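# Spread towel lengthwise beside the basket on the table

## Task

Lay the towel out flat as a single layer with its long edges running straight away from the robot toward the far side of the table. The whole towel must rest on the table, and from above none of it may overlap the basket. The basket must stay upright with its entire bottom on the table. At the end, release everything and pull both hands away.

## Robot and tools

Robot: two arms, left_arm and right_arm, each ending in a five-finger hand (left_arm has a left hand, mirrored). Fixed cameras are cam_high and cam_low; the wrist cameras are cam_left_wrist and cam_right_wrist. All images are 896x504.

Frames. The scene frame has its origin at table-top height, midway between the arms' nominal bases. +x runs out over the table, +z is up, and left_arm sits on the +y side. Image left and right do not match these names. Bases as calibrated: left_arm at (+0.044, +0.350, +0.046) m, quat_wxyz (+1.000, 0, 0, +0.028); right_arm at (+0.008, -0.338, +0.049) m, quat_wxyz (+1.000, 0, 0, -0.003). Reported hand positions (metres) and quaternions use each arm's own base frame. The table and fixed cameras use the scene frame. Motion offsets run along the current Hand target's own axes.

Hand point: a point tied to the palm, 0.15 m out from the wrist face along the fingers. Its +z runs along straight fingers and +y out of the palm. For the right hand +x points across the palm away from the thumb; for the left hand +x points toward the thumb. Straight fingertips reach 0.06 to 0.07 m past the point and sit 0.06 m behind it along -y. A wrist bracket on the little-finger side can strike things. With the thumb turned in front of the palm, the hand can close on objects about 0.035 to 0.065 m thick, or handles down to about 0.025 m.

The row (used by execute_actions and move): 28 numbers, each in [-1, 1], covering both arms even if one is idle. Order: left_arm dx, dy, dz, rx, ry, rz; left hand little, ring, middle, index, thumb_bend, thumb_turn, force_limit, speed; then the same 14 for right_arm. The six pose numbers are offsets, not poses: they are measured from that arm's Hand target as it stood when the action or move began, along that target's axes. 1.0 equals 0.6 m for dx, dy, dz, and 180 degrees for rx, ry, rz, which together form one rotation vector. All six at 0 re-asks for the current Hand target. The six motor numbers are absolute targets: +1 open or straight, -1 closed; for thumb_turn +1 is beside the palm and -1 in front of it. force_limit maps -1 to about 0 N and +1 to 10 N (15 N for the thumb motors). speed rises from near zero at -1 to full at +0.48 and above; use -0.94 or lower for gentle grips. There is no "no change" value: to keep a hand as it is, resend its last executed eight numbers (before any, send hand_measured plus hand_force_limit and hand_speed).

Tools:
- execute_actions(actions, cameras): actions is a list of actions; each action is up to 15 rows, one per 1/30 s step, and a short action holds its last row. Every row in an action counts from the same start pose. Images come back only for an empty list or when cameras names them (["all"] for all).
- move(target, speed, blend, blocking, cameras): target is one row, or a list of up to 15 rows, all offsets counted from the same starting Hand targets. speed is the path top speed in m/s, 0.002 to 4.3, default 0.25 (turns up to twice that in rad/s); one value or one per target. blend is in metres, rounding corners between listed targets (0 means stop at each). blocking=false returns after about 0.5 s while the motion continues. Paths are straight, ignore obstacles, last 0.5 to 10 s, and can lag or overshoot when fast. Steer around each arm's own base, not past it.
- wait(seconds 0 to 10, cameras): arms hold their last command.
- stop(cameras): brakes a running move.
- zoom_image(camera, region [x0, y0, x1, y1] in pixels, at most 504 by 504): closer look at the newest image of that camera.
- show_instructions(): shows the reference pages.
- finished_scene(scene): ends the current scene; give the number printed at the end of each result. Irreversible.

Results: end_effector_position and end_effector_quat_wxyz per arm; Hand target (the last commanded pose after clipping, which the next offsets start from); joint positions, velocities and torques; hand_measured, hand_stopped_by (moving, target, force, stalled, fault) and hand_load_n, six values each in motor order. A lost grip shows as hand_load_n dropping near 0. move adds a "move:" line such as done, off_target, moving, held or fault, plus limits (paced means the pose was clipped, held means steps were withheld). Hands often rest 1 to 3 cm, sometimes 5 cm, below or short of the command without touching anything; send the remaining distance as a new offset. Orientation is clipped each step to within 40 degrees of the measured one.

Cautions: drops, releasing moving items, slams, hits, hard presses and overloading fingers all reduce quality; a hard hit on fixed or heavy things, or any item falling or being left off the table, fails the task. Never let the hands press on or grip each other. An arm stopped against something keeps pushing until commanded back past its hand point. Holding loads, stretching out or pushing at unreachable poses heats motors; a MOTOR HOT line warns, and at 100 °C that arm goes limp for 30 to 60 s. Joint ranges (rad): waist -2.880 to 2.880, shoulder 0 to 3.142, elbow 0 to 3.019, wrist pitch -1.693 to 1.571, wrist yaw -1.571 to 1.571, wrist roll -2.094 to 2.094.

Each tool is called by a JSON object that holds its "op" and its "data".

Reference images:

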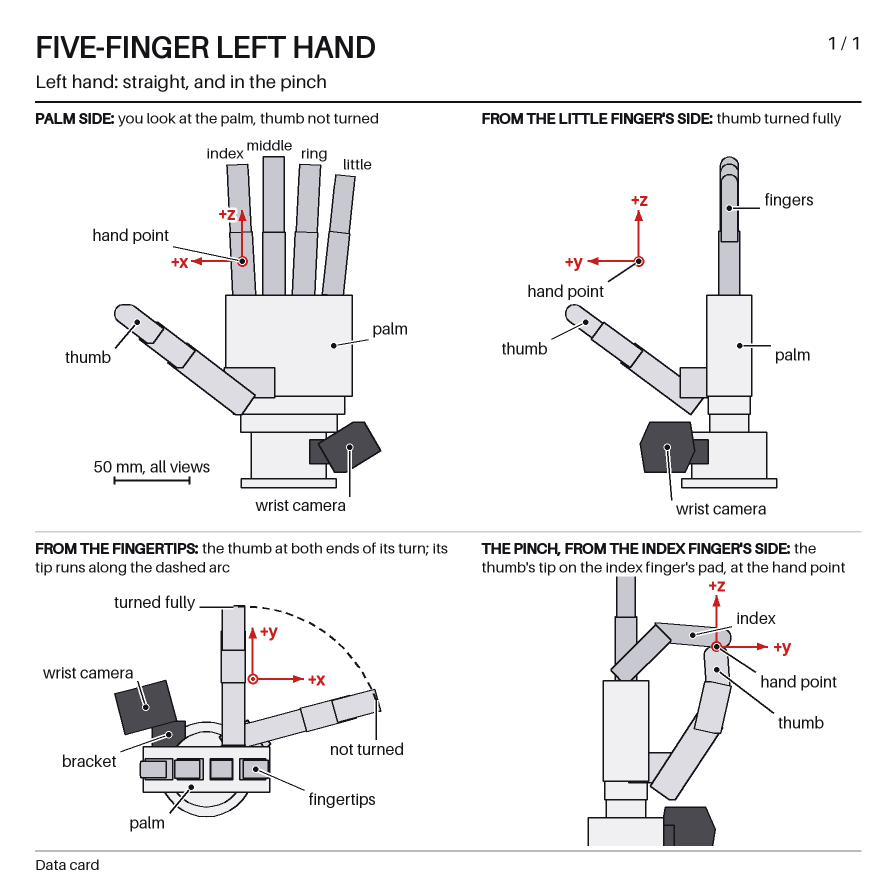

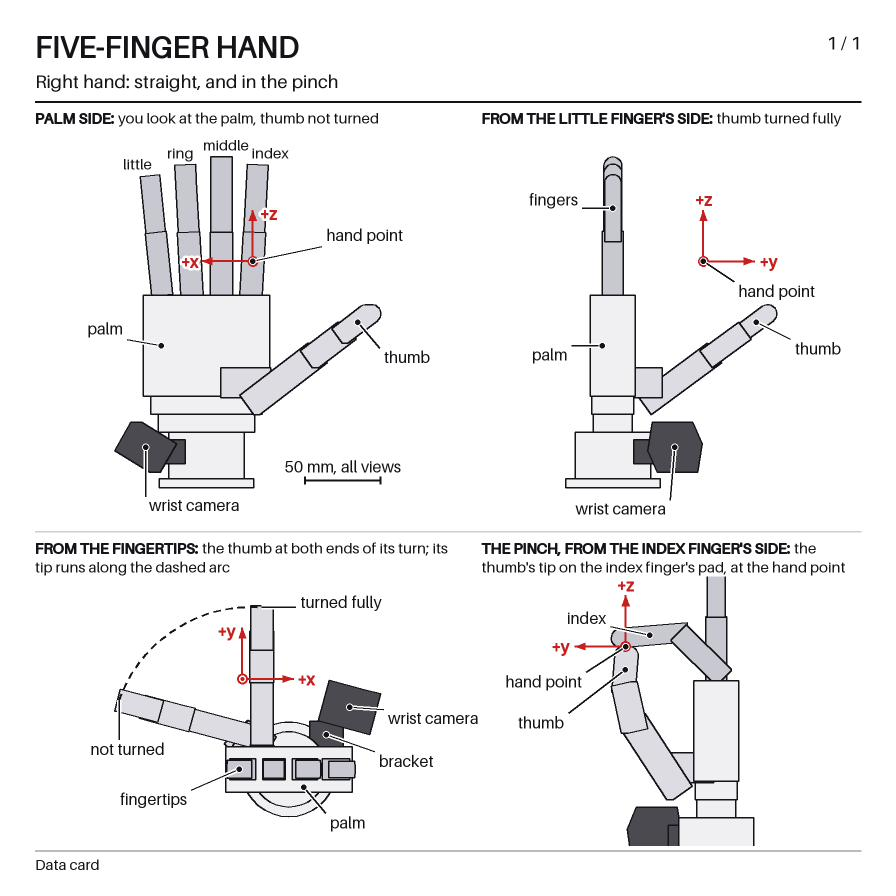

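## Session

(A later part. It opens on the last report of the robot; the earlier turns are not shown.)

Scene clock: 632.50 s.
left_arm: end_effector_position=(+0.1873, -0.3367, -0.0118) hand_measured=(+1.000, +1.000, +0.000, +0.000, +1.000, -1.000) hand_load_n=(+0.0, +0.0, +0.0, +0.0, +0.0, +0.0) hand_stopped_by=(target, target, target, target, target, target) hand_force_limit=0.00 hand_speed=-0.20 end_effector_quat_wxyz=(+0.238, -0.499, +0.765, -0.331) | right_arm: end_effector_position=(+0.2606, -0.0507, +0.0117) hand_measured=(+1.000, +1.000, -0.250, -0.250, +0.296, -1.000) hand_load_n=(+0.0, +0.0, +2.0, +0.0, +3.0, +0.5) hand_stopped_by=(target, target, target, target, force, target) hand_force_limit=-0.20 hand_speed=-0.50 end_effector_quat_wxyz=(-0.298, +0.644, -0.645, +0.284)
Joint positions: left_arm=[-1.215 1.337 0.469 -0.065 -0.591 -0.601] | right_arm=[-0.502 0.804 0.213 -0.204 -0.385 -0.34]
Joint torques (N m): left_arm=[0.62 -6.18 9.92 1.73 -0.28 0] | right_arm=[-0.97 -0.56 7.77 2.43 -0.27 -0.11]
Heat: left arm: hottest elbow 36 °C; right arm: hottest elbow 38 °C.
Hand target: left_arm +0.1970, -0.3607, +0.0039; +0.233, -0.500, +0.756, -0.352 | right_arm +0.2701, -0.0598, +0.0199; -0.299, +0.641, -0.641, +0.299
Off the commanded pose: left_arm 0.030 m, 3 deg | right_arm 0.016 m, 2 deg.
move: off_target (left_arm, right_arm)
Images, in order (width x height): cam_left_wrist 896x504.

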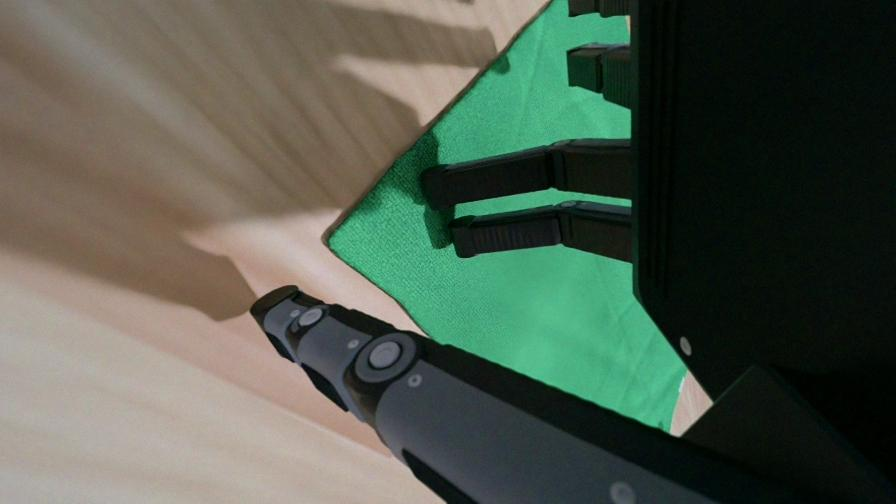

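{"op": "move", "data": {"target": [[0.0083,0.0179,0.015,0,0,0,1,1,0,0,1,-1,0,-0.2,0,0,0,0,0,0,1,1,-0.25,-0.25,-0.1,-1,-0.2,-0.5],[0.0083,0.0179,0.015,0,0,0,1,1,-0.25,-0.25,1,-1,-0.2,-0.5,0,0,0,0,0,0,1,1,-0.25,-0.25,-0.1,-1,-0.2,-0.5]], "cameras": ["cam_left_wrist"], "speed": 0.1}}

Scene clock: 643.47 s.
left_arm: end_effector_position=(+0.1912, -0.3439, -0.0225) hand_measured=(+1.000, +1.000, -0.250, -0.250, +1.000, -1.000) hand_load_n=(+0.0, +0.0, +0.0, +0.5, +0.0, +0.0) hand_stopped_by=(target, target, target, target, target, target) hand_force_limit=-0.20 hand_speed=-0.50 end_effector_quat_wxyz=(+0.240, -0.500, +0.763, -0.333) | right_arm: end_effector_position=(+0.2605, -0.0511, +0.0116) hand_measured=(+1.000, +1.000, -0.250, -0.250, +0.296, -1.000) hand_load_n=(+0.0, +0.0, +2.0, +0.5, +3.5, +0.5) hand_stopped_by=(target, target, target, target, force, target) hand_force_limit=-0.20 hand_speed=-0.50 end_effector_quat_wxyz=(-0.297, +0.644, -0.645, +0.284)
Joint positions: left_arm=[-1.215 1.396 0.478 -0.013 -0.597 -0.601] | right_arm=[-0.503 0.804 0.213 -0.204 -0.385 -0.341]
Joint torques (N m): left_arm=[-0.38 -6.95 8.59 1.68 -0.3 -0.09] | right_arm=[-0.91 -0.56 7.77 2.43 -0.27 -0.1]
Heat: left arm: hottest elbow 36 °C; right arm: hottest elbow 38 °C.
Hand target: left_arm +0.1949, -0.3651, -0.0103; +0.233, -0.500, +0.756, -0.352 | right_arm +0.2701, -0.0598, +0.0199; -0.299, +0.641, -0.641, +0.299
Off the commanded pose: left_arm 0.025 m, 3 deg | right_arm 0.015 m, 2 deg.
move: off_target (left_arm, right_arm); target 2's new numbers were sent with left_arm's hand 0.020 m and 2 deg from that target
Images, in order (width x height): cam_left_wrist 896x504.

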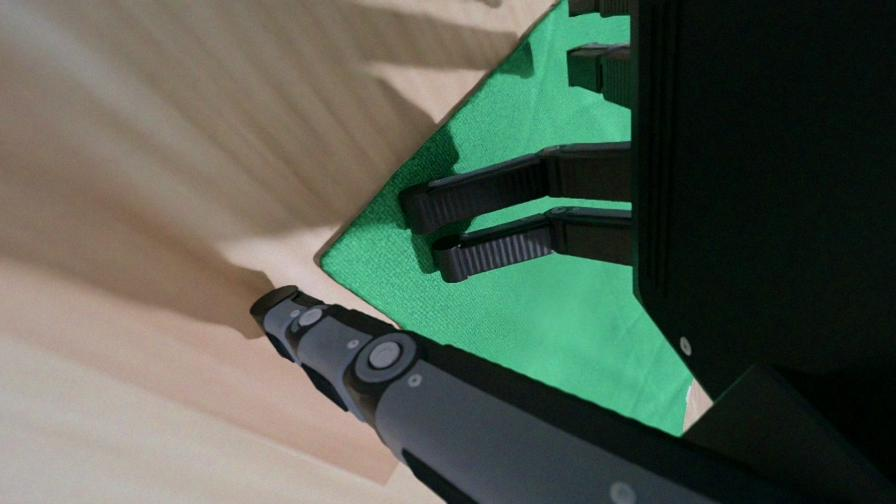

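{"op": "move", "data": {"target": [0.0,0.0102,0.0086,0,0,0,1,1,-0.25,-0.25,1,-1,-0.2,-0.5,0,0,0,0,0,0,1,1,-0.25,-0.25,-0.1,-1,-0.2,-0.5], "cameras": ["cam_left_wrist"], "speed": 0.1}}

Scene clock: 651.93 s.
left_arm: end_effector_position=(+0.1931, -0.3483, -0.0236) hand_measured=(+1.000, +1.000, -0.250, -0.250, +1.000, -1.000) hand_load_n=(+0.0, +0.0, -2.5, +0.0, +0.0, +0.0) hand_stopped_by=(target, target, target, target, target, target) hand_force_limit=-0.20 hand_speed=-0.50 end_effector_quat_wxyz=(+0.239, -0.501, +0.760, -0.340) | right_arm: end_effector_position=(+0.2605, -0.0511, +0.0116) hand_measured=(+1.000, +1.000, -0.250, -0.250, +0.296, -1.000) hand_load_n=(+0.0, +0.0, +2.0, +0.5, +3.5, +0.5) hand_stopped_by=(target, target, target, target, force, target) hand_force_limit=-0.20 hand_speed=-0.50 end_effector_quat_wxyz=(-0.297, +0.644, -0.645, +0.284)
Joint positions: left_arm=[-1.215 1.41 0.478 0.017 -0.599 -0.601] | right_arm=[-0.503 0.804 0.213 -0.204 -0.385 -0.341]
Joint torques (N m): left_arm=[-0.32 -6.24 7.88 1.91 -0.26 -0.1] | right_arm=[-0.85 -0.56 7.77 2.43 -0.27 -0.1]
Heat: left arm: hottest elbow 36 °C; right arm: hottest elbow 38 °C.
Hand target: left_arm +0.1950, -0.3651, -0.0184; +0.233, -0.500, +0.756, -0.352 | right_arm +0.2701, -0.0598, +0.0199; -0.299, +0.641, -0.641, +0.299
Off the commanded pose: left_arm 0.018 m, 2 deg | right_arm 0.015 m, 2 deg.
move: off_target (left_arm, right_arm)
Images, in order (width x height): cam_left_wrist 896x504.

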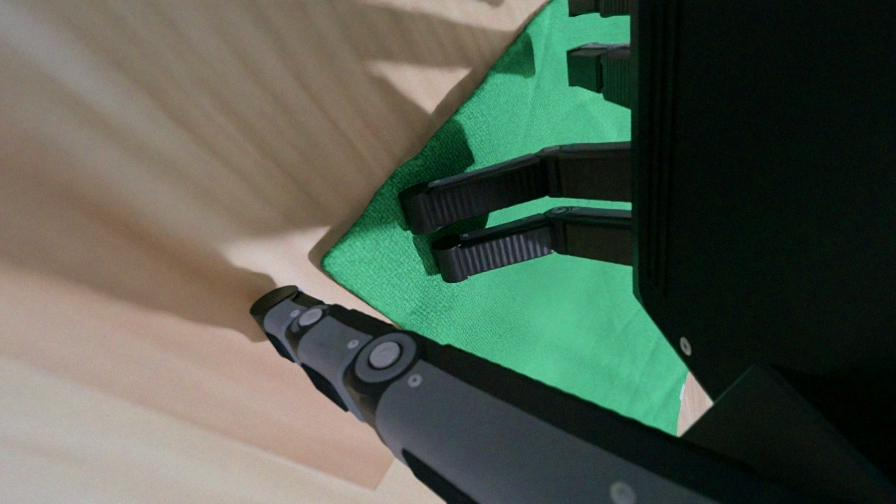

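{"op": "move", "data": {"target": [[0.0,0.005,0.0043,0,0,0,1,1,-0.25,-0.25,1,-1,-0.2,-0.5,0,0,0,0,0,0,1,1,-0.25,-0.25,-0.1,-1,-0.2,-0.5],[0.0,0.005,0.0043,0,0,0,1,1,-0.25,-0.25,-0.1,-1,-0.2,-0.5,0,0,0,0,0,0,1,1,-0.25,-0.25,-0.1,-1,-0.2,-0.5]], "cameras": ["cam_left_wrist"], "speed": 0.1}}

Scene clock: 661.53 s.
left_arm: end_effector_position=(+0.1950, -0.3518, -0.0235) hand_measured=(+1.000, +1.000, -0.250, -0.250, +0.296, -1.000) hand_load_n=(+0.0, +0.0, +1.0, +0.0, +6.0, +0.5) hand_stopped_by=(target, target, target, target, force, target) hand_force_limit=-0.20 hand_speed=-0.50 end_effector_quat_wxyz=(+0.239, -0.502, +0.756, -0.346) | right_arm: end_effector_position=(+0.2605, -0.0511, +0.0116) hand_measured=(+1.000, +1.000, -0.250, -0.250, +0.296, -1.000) hand_load_n=(+0.0, +0.0, +2.5, +0.0, +3.5, +0.0) hand_stopped_by=(target, target, target, target, force, target) hand_force_limit=-0.20 hand_speed=-0.50 end_effector_quat_wxyz=(-0.297, +0.644, -0.645, +0.284)
Joint positions: left_arm=[-1.215 1.419 0.478 0.041 -0.602 -0.601] | right_arm=[-0.503 0.804 0.213 -0.204 -0.385 -0.341]
Joint torques (N m): left_arm=[-0.26 -5.77 7.64 1.69 -0.11 -0.09] | right_arm=[-0.91 -0.56 7.77 2.43 -0.27 -0.1]
Heat: left arm: hottest elbow 36 °C; right arm: hottest elbow 38 °C.
Hand target: left_arm +0.1950, -0.3651, -0.0223; +0.233, -0.500, +0.756, -0.352 | right_arm +0.2701, -0.0598, +0.0199; -0.299, +0.641, -0.641, +0.299
Off the commanded pose: left_arm 0.013 m, 1 deg | right_arm 0.015 m, 2 deg.
move: off_target (left_arm, right_arm); target 2's new numbers were sent with left_arm's hand 0.014 m and 1 deg from that target
Images, in order (width x height): cam_left_wrist 896x504.

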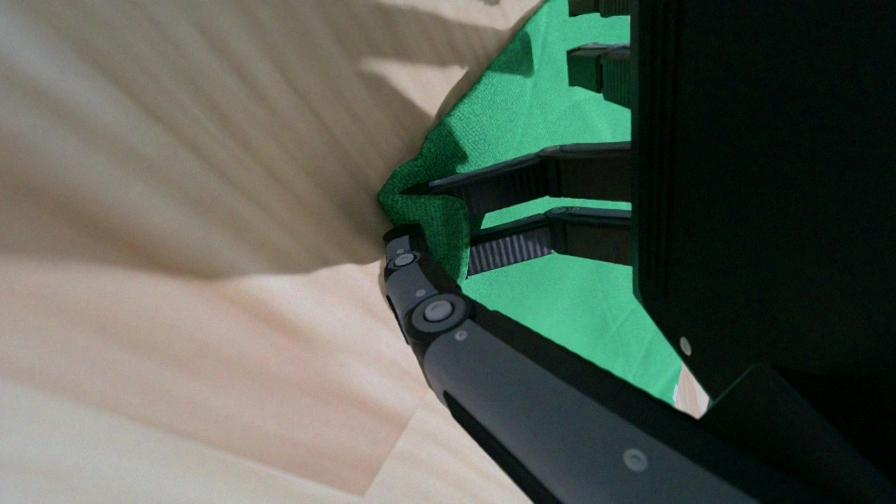

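{"op": "move", "data": {"target": [-0.0153,-0.3813,-0.3287,0,0,0,1,1,-0.25,-0.25,-0.1,-1,-0.2,-0.5,-0.0167,-0.3393,-0.2957,0,0,0,1,1,-0.25,-0.25,-0.1,-1,-0.2,-0.5], "cameras": ["all"], "speed": 0.12}}

Scene clock: 749.10 s.
left_arm: end_effector_position=(+0.1895, -0.3433, +0.2454) hand_measured=(+1.000, +1.000, -0.250, -0.250, +0.296, -1.000) hand_load_n=(+0.0, +0.0, +2.0, +0.0, +3.0, +0.0) hand_stopped_by=(target, target, target, target, force, target) hand_force_limit=-0.20 hand_speed=-0.50 end_effector_quat_wxyz=(+0.239, -0.498, +0.767, -0.326) | right_arm: end_effector_position=(+0.2570, -0.0496, +0.2613) hand_measured=(+1.000, +1.000, -0.250, -0.250, +0.296, -1.000) hand_load_n=(+0.0, +0.0, +2.0, +0.5, +3.5, +0.5) hand_stopped_by=(target, target, target, target, force, target) hand_force_limit=-0.20 hand_speed=-0.50 end_effector_quat_wxyz=(-0.292, +0.643, -0.650, +0.281)
Joint positions: left_arm=[-1.215 1.001 0.99 -0.934 -0.59 -0.601] | right_arm=[-0.493 0.612 0.838 -1.029 -0.367 -0.332]
Joint torques (N m): left_arm=[0.56 -5.89 14.64 1.05 -0.33 0.01] | right_arm=[1.26 -0.09 12.01 1.33 -0.08 0.05]
Heat: left arm: hottest elbow 36 °C; right arm: hottest elbow 39 °C.
Hand target: left_arm +0.1950, -0.3553, +0.2798; +0.233, -0.500, +0.756, -0.352 | right_arm +0.2649, -0.0500, +0.2900; -0.299, +0.641, -0.641, +0.299
Off the commanded pose: left_arm 0.037 m, 3 deg | right_arm 0.030 m, 2 deg.
move: off_target (left_arm, right_arm)

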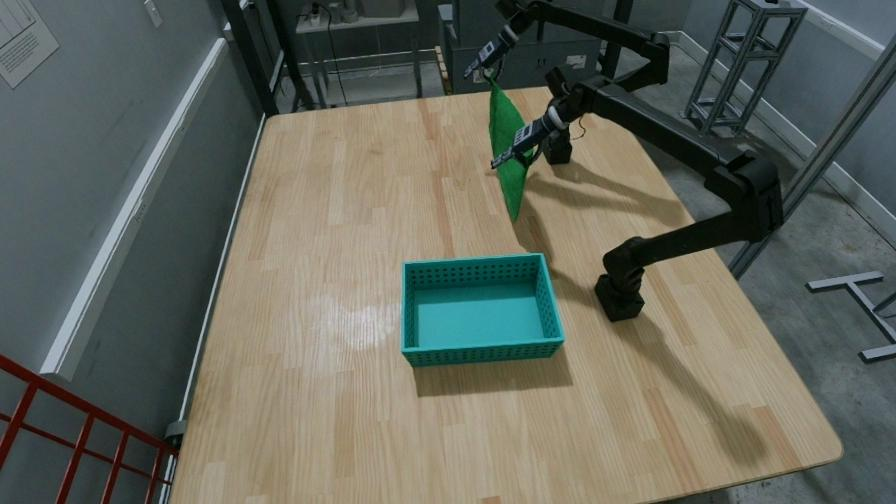

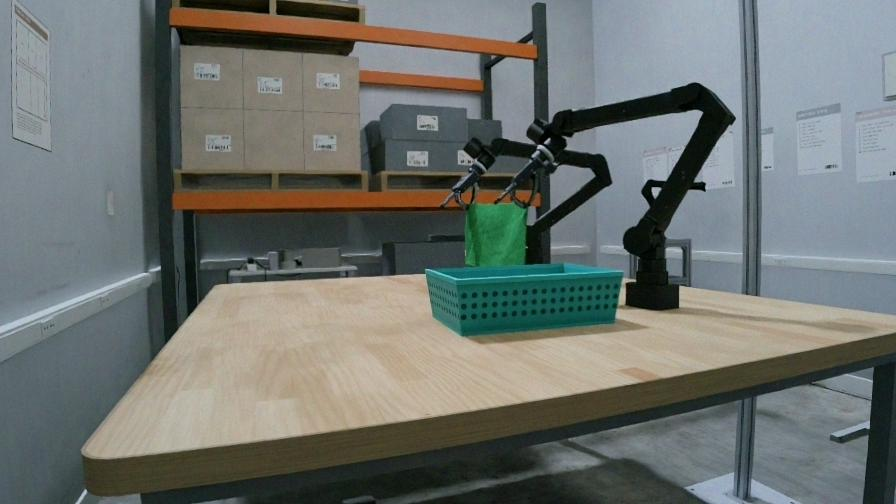

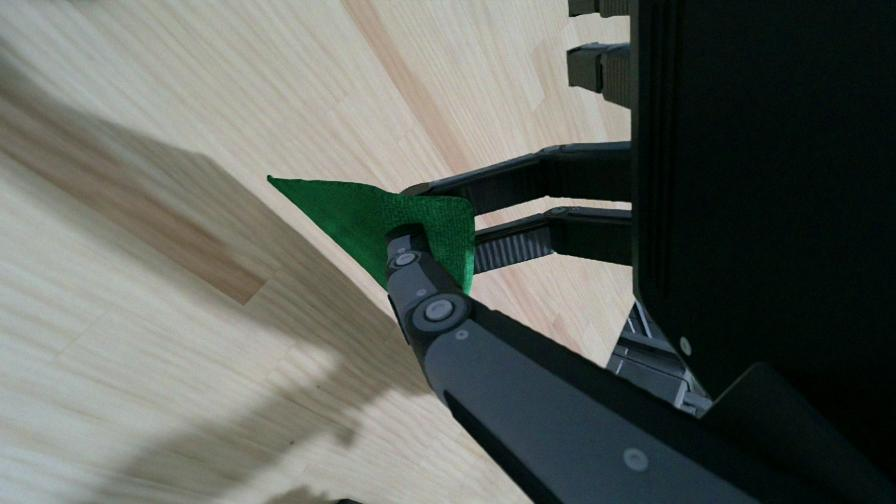

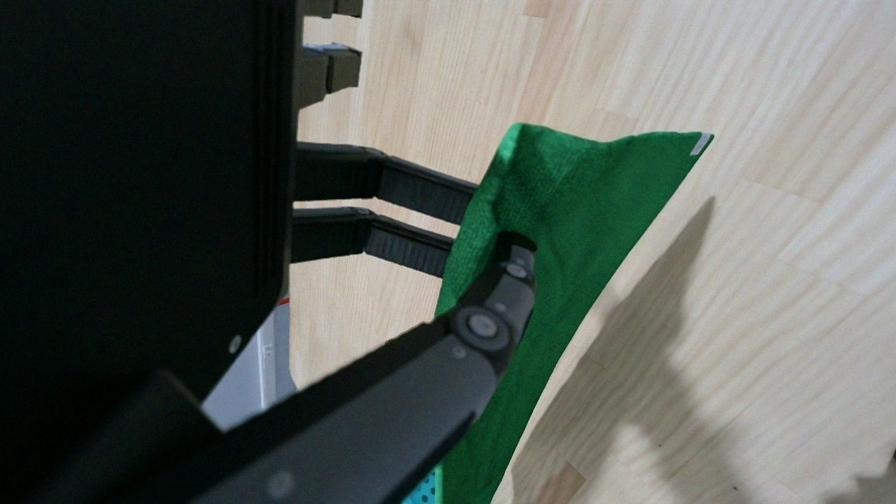

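{"op": "move", "data": {"target": [[-0.043,0.0778,-0.0926,-0.0263,-0.0562,-0.0613,1,1,-0.25,-0.25,-0.1,-1,-0.2,-0.5,-0.155,-0.1372,0.1634,0,-0.1277,-0.1072,1,1,-0.25,-0.25,-0.1,-1,-0.2,-0.5],[-0.0233,0.1005,-0.1197,-0.0527,-0.1123,-0.1227,1,1,-0.25,-0.25,-0.1,-1,-0.2,-0.5,-0.395,-0.27,0.3217,0,-0.2341,-0.1965,1,1,-0.25,-0.25,-0.1,-1,-0.2,-0.5],[0.0128,0.0666,-0.0793,-0.079,-0.1685,-0.184,1,1,-0.25,-0.25,-0.1,-1,-0.2,-0.5,-0.68,-0.3532,0.4208,0,-0.3192,-0.2679,1,1,-0.25,-0.25,-0.1,-1,-0.2,-0.5]], "cameras": ["all"], "speed": 0.15, "blend": 0.03}}

Scene clock: 778.53 s.
left_arm: end_effector_position=(+0.1292, -0.3258, +0.2565) hand_measured=(+1.000, +1.000, -0.250, -0.250, +0.296, -1.000) hand_load_n=(+0.0, +0.0, +2.0, +0.0, +2.5, +0.5) hand_stopped_by=(target, target, target, target, force, target) hand_force_limit=-0.20 hand_speed=-0.50 end_effector_quat_wxyz=(-0.234, +0.776, -0.559, +0.175) | right_arm: end_effector_position=(+0.5846, +0.3506, +0.2705) hand_measured=(+1.000, +1.000, -0.250, -0.250, +0.296, -1.000) hand_load_n=(+0.0, +0.0, +2.0, +0.5, +3.5, +0.0) hand_stopped_by=(target, target, target, target, force, target) hand_force_limit=-0.20 hand_speed=-0.50 end_effector_quat_wxyz=(-0.409, +0.902, -0.133, +0.039)
Joint positions: left_arm=[-1.37 1.187 1.233 -1.687 -0.59 -1.714] | right_arm=[0.384 1.928 2.041 -1.099 -0.653 -0.691]
Joint torques (N m): left_arm=[1.2 -6.42 13.19 0.18 -0.33 -0.12] | right_arm=[0.44 -18.43 11.9 1.05 -0.45 -0.13]
Heat: left arm: hottest elbow 40 °C; right arm: hottest elbow 40 °C.
Hand target: left_arm +0.1348, -0.3381, +0.2798; -0.249, +0.790, -0.535, +0.168 | right_arm +0.5943, +0.3582, +0.2905; -0.419, +0.899, -0.118, +0.055
Off the commanded pose: left_arm 0.027 m, 4 deg | right_arm 0.023 m, 3 deg.
joint sent to its limit (left arm) — joint 4 (wrist pitch), lower limit. The joint targets are off in orientation, not in position.
move: off_target (left_arm, right_arm)

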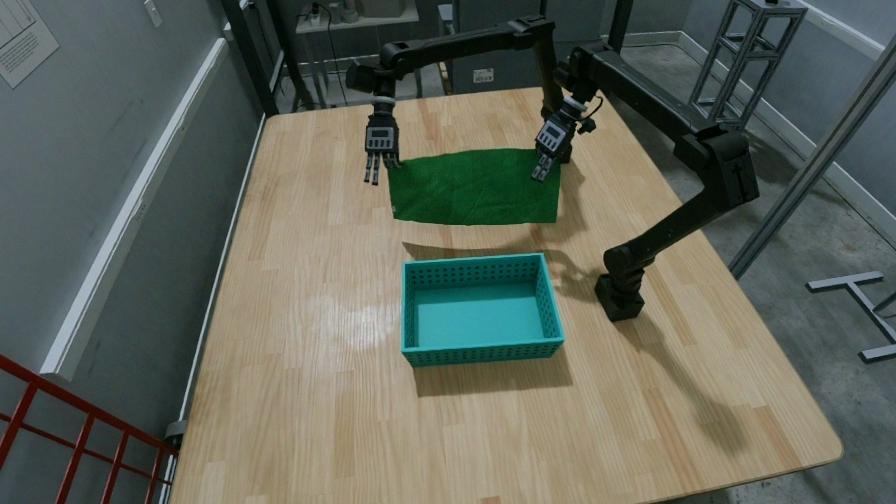

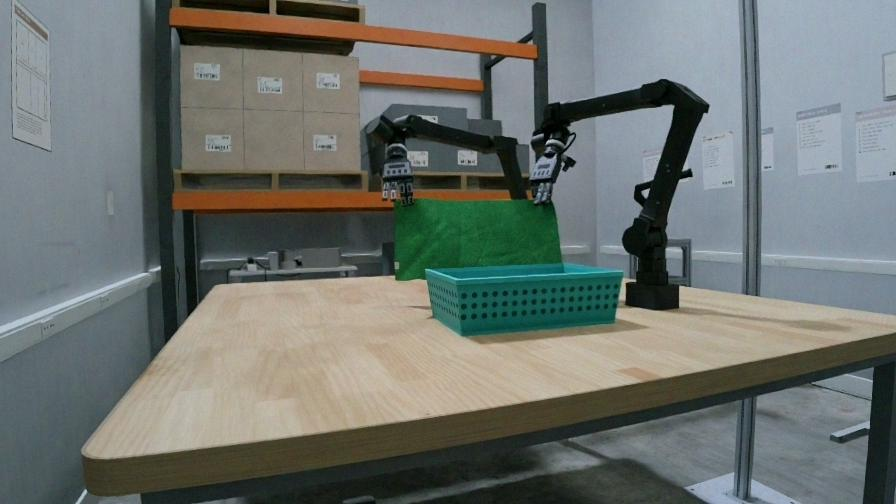

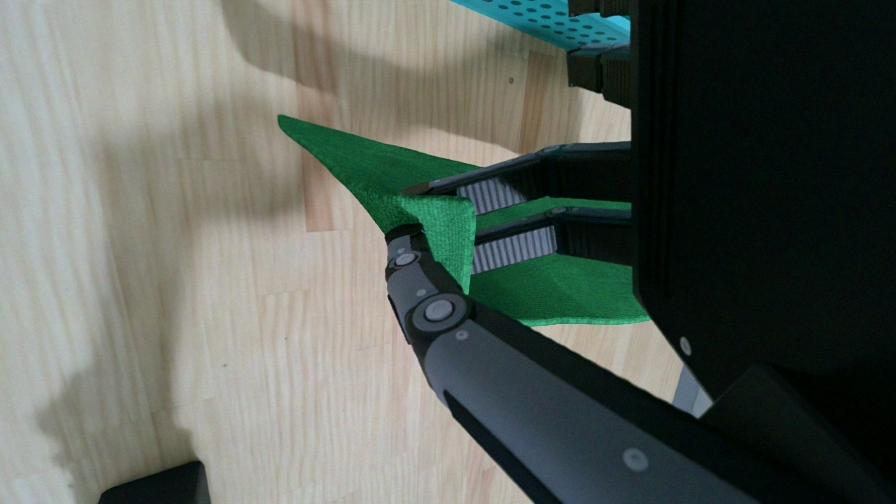

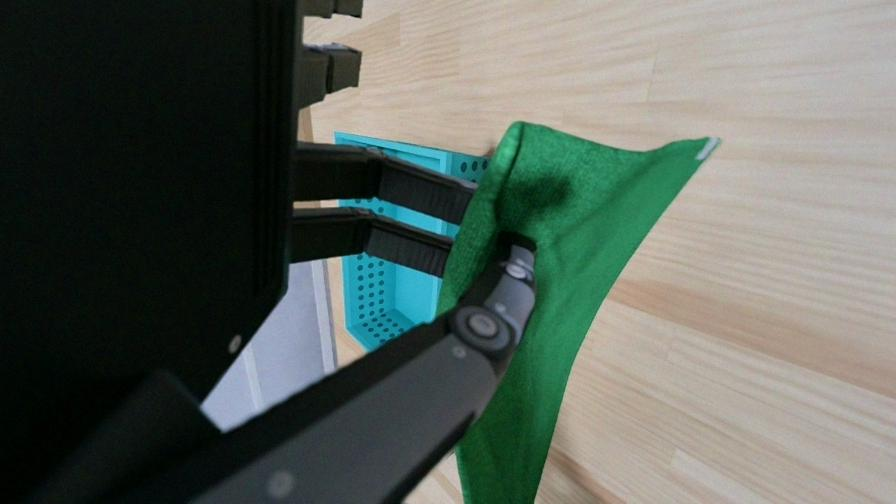

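{"op": "move", "data": {"target": [[0.0456,0.1033,0.111,0,0,0,1,1,-0.25,-0.25,-0.1,-1,-0.2,-0.5,0.0129,0.1459,0.0595,0,0,0,1,1,-0.25,-0.25,-0.1,-1,-0.2,-0.5],[0.1363,0.1953,0.1687,0,0,0,1,1,-0.25,-0.25,-0.1,-1,-0.2,-0.5,0.0389,0.2847,0.0498,0,0,0,1,1,-0.25,-0.25,-0.1,-1,-0.2,-0.5],[0.2271,0.2873,0.2264,0,0,0,1,1,-0.25,-0.25,-0.1,-1,-0.2,-0.5,0.0648,0.4235,0.04,0,0,0,1,1,-0.25,-0.25,-0.1,-1,-0.2,-0.5],[0.3027,0.3592,0.2677,0,0,0,1,1,-0.25,-0.25,-0.1,-1,-0.2,-0.5,0.0863,0.5453,0.0373,0,0,0,1,1,-0.25,-0.25,-0.1,-1,-0.2,-0.5]], "cameras": ["all"], "speed": 0.1, "blend": 0.03}}

Scene clock: 828.37 s.
left_arm: end_effector_position=(+0.1270, -0.5114, +0.0103) hand_measured=(+1.000, +1.000, -0.250, -0.250, +0.296, -1.000) hand_load_n=(+0.0, +0.0, +2.0, +0.0, +2.5, +0.5) hand_stopped_by=(target, target, target, target, force, target) hand_force_limit=-0.20 hand_speed=-0.50 end_effector_quat_wxyz=(-0.270, +0.784, -0.538, +0.150) | right_arm: end_effector_position=(+0.5916, +0.1629, +0.0316) hand_measured=(+1.000, +1.000, -0.250, -0.250, +0.296, -1.000) hand_load_n=(+0.0, +0.0, +2.5, +0.0, +3.0, +0.5) hand_stopped_by=(target, target, target, target, force, target) hand_force_limit=-0.20 hand_speed=-0.50 end_effector_quat_wxyz=(-0.418, +0.899, -0.120, +0.051)
Joint positions: left_arm=[-1.456 1.898 1.374 -1.29 -0.586 -1.898] | right_arm=[0.083 1.974 1.482 -0.706 -0.806 -1.064]
Joint torques (N m): left_arm=[-0.38 -13.86 10.8 0.54 -0.34 -0.11] | right_arm=[-0.67 -17.08 6 1.66 -0.58 -0.11]
Heat: left arm: hottest elbow 44 °C; right arm: hottest elbow 46 °C.
Hand target: left_arm +0.1238, -0.5380, +0.0245; -0.249, +0.790, -0.535, +0.168 | right_arm +0.5947, +0.1582, +0.0253; -0.419, +0.899, -0.118, +0.055
Off the commanded pose: left_arm 0.030 m, 3 deg | right_arm 0.008 m, 1 deg.
move: off_target (left_arm)

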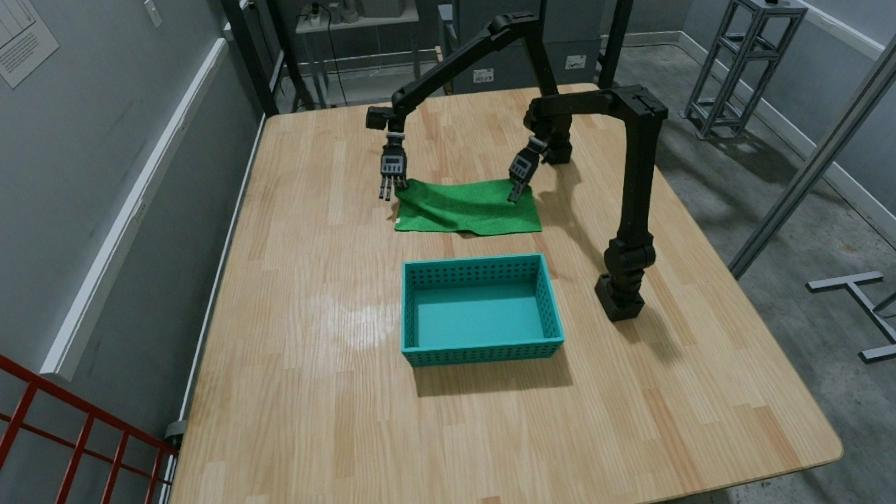

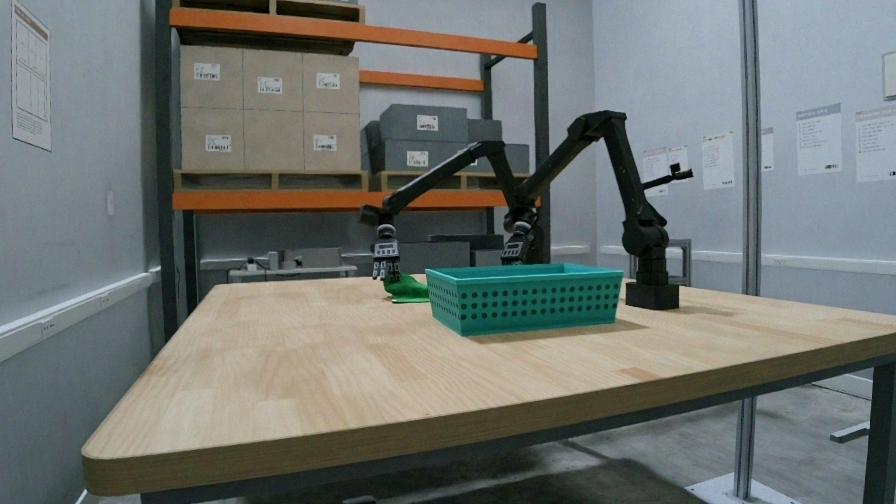

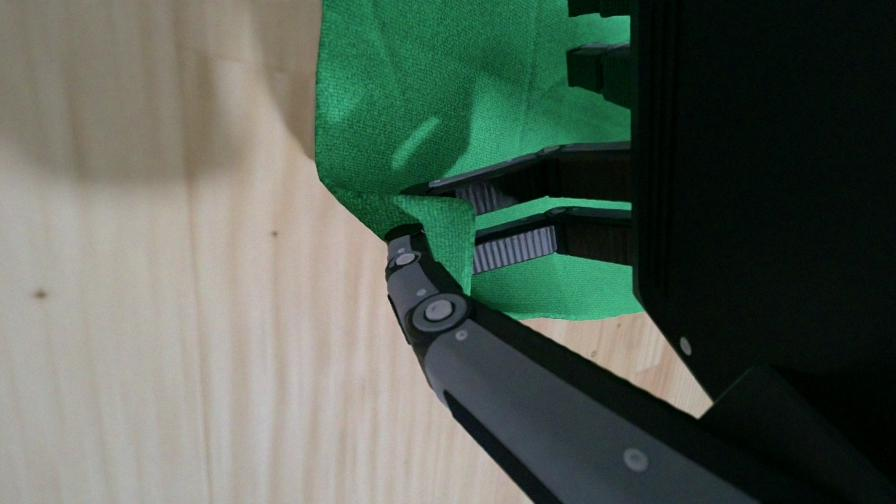

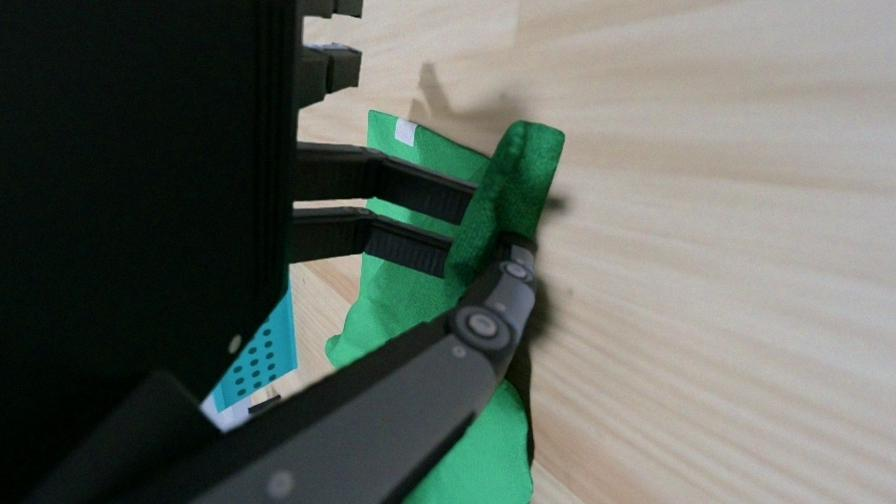

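{"op": "move", "data": {"target": [0.083,0.051,0.0052,0,0,0,1,1,-0.25,-0.25,-0.1,-1,-0.2,-0.5,0.0065,0.073,0.0297,0,0,0,1,1,-0.25,-0.25,-0.1,-1,-0.2,-0.5], "cameras": ["all"], "speed": 0.08}}

Scene clock: 863.53 s.
left_arm: end_effector_position=(+0.1252, -0.5709, -0.0095) hand_measured=(+1.000, +1.000, -0.250, -0.250, +0.296, -1.000) hand_load_n=(+0.0, +0.0, +2.0, +0.5, +2.5, +0.0) hand_stopped_by=(target, target, target, target, force, target) hand_force_limit=-0.20 hand_speed=-0.50 end_effector_quat_wxyz=(-0.264, +0.786, -0.537, +0.155) | right_arm: end_effector_position=(+0.5938, +0.1511, -0.0095) hand_measured=(+1.000, +1.000, -0.250, -0.250, +0.296, -1.000) hand_load_n=(+0.0, -0.5, +2.5, +0.0, +3.0, +0.0) hand_stopped_by=(target, target, target, target, force, target) hand_force_limit=-0.20 hand_speed=-0.50 end_effector_quat_wxyz=(-0.420, +0.899, -0.116, +0.054)
Joint positions: left_arm=[-1.471 2.049 1.561 -1.318 -0.583 -1.914] | right_arm=[0.062 2.032 1.454 -0.637 -0.817 -1.098]
Joint torques (N m): left_arm=[-0.5 -15.62 11.14 0.01 -0.35 -0.11] | right_arm=[-0.91 -17.67 5.44 1.58 -0.53 -0.12]
Heat: left arm: hottest elbow 42 °C; right arm: hottest elbow 39 °C.
Hand target: left_arm +0.1208, -0.5929, +0.0044; -0.249, +0.790, -0.535, +0.168 | right_arm +0.5949, +0.1432, -0.0195; -0.419, +0.899, -0.118, +0.056
Off the commanded pose: left_arm 0.026 m, 2 deg | right_arm 0.013 m, 0 deg.
move: off_target (left_arm, right_arm)

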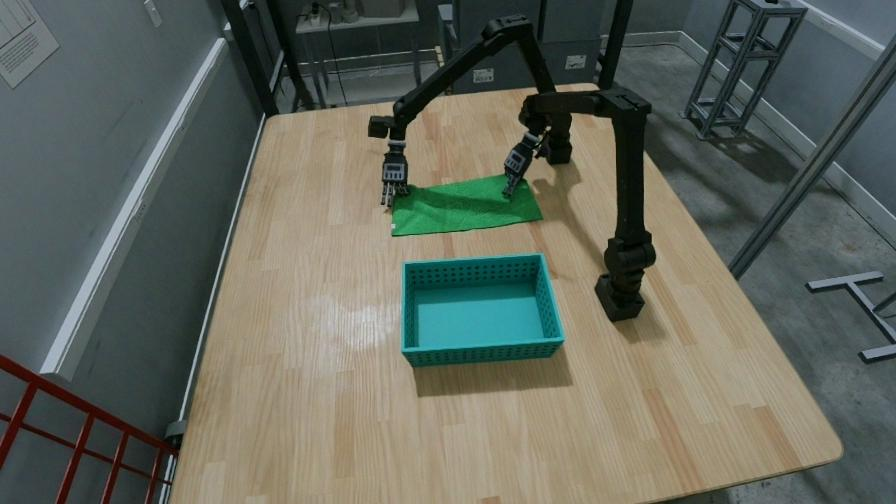

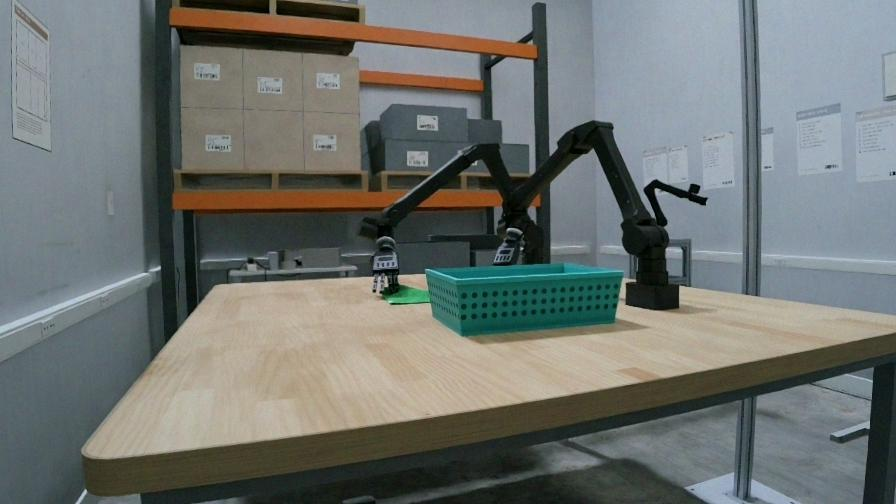

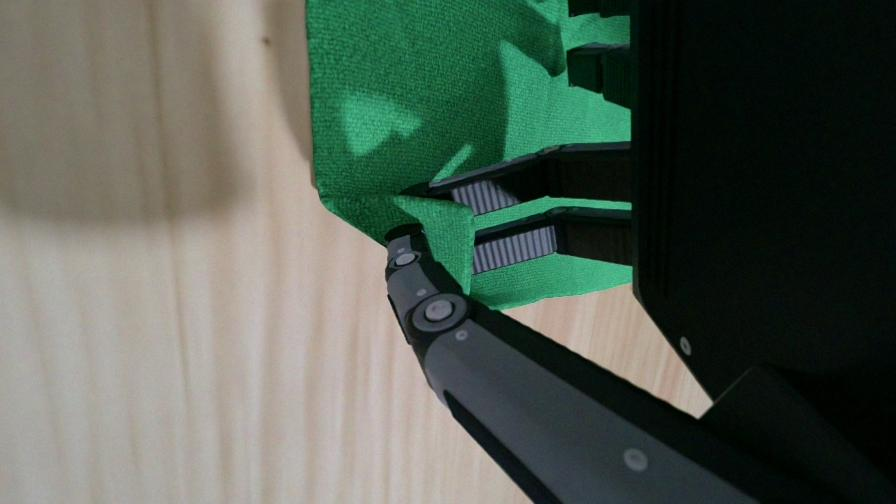

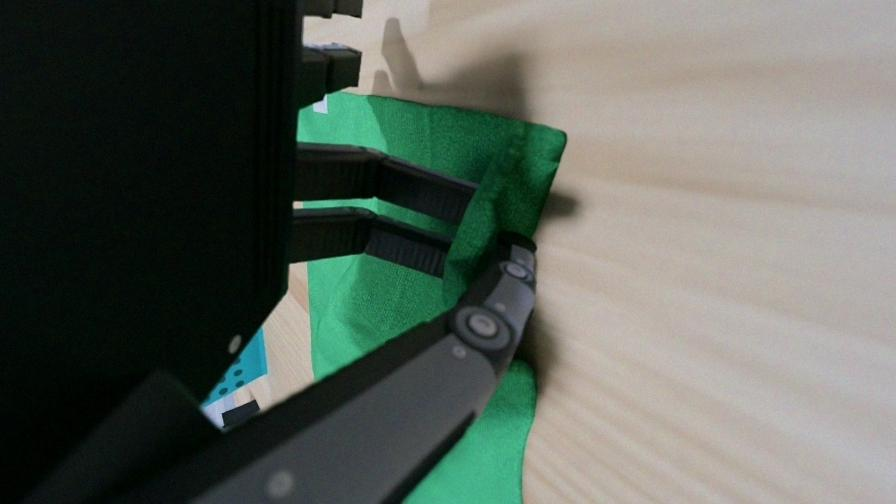

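{"op": "move", "data": {"target": [-0.0227,-0.001,0.017,0,0,0,1,1,-0.25,-0.25,-0.1,-1,-0.2,-0.5,0.0112,0.037,-0.0235,0,0,0,1,1,-0.25,-0.25,-0.1,-1,-0.2,-0.5], "cameras": ["all"], "speed": 0.08}}

Scene clock: 884.83 s.
left_arm: end_effector_position=(+0.1256, -0.5751, -0.0114) hand_measured=(+1.000, +1.000, -0.250, -0.250, +0.296, -1.000) hand_load_n=(+0.0, +0.0, +2.0, +0.0, +2.5, +0.0) hand_stopped_by=(target, target, target, target, force, target) hand_force_limit=-0.20 hand_speed=-0.50 end_effector_quat_wxyz=(-0.257, +0.788, -0.535, +0.161) | right_arm: end_effector_position=(+0.5993, +0.1254, -0.0113) hand_measured=(+1.000, +1.000, -0.250, -0.250, +0.296, -1.000) hand_load_n=(+0.0, +0.0, +1.5, +0.0, +3.0, +0.5) hand_stopped_by=(target, target, target, target, force, target) hand_force_limit=-0.20 hand_speed=-0.50 end_effector_quat_wxyz=(-0.423, +0.897, -0.110, +0.066)
Joint positions: left_arm=[-1.471 2.049 1.556 -1.294 -0.583 -1.914] | right_arm=[0.018 2.036 1.454 -0.647 -0.835 -1.156]
Joint torques (N m): left_arm=[-0.21 -17.08 6.09 0.58 -0.39 -0.09] | right_arm=[-0.97 -16.56 5.72 0.57 -0.41 -0.12]
Heat: left arm: hottest elbow 40 °C; right arm: hottest elbow 37 °C.
Hand target: left_arm +0.1217, -0.5779, -0.0036; -0.249, +0.790, -0.535, +0.168 | right_arm +0.5949, +0.1173, -0.0275; -0.419, +0.899, -0.118, +0.055
Off the commanded pose: left_arm 0.009 m, 1 deg | right_arm 0.019 m, 2 deg.
move: off_target (right_arm)

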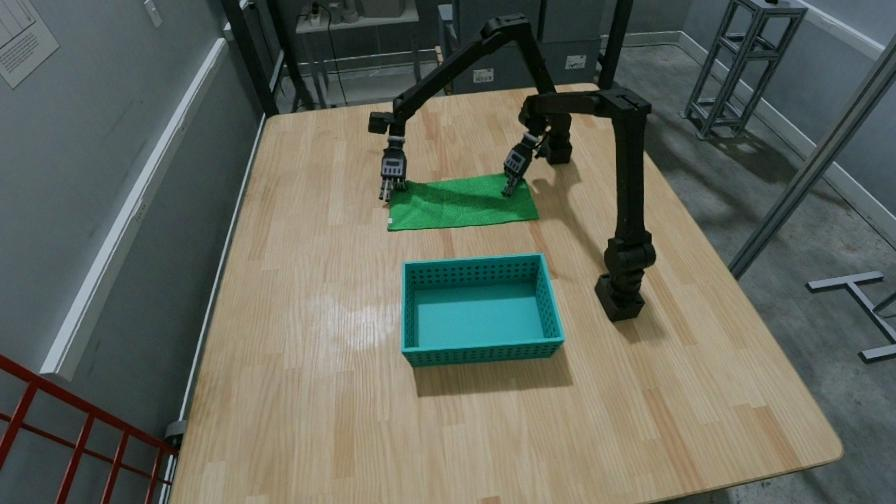

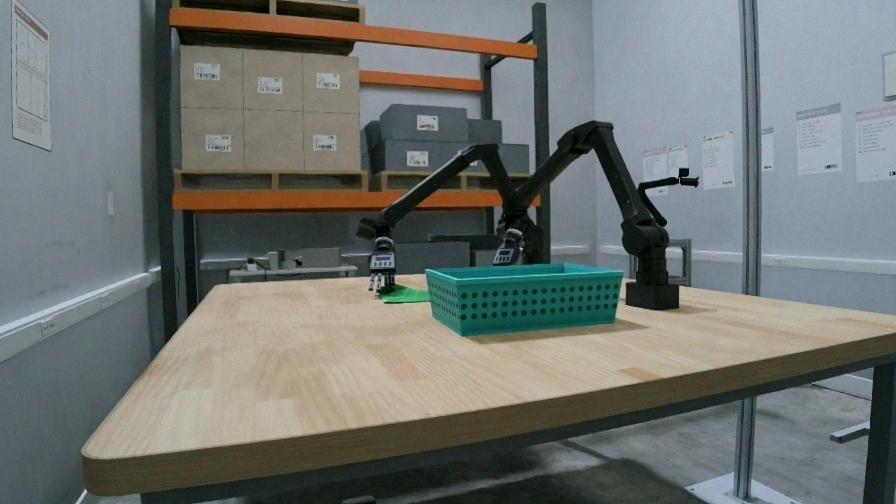

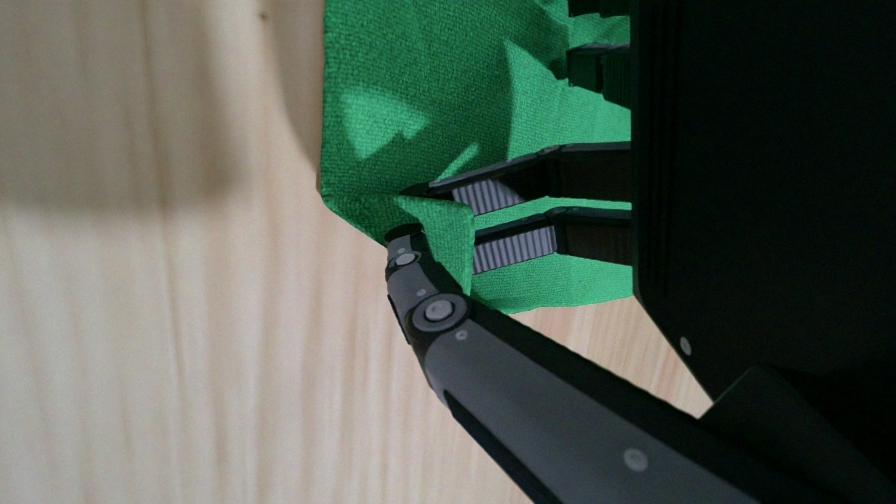

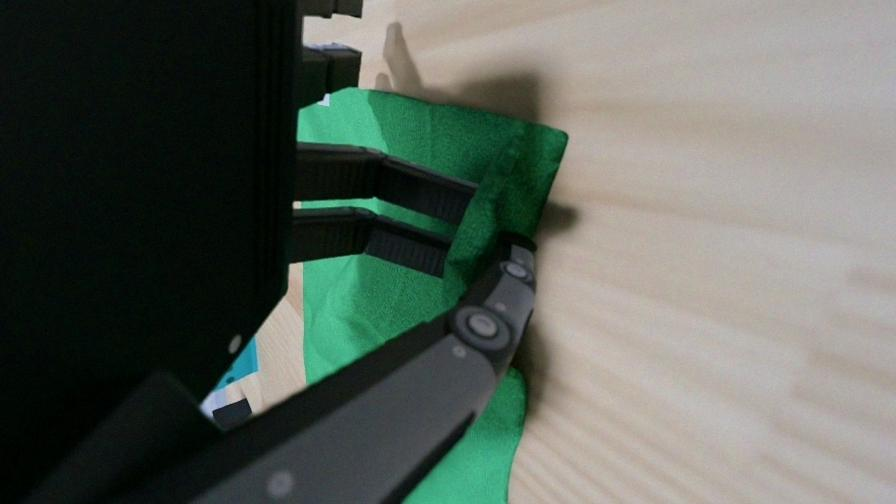

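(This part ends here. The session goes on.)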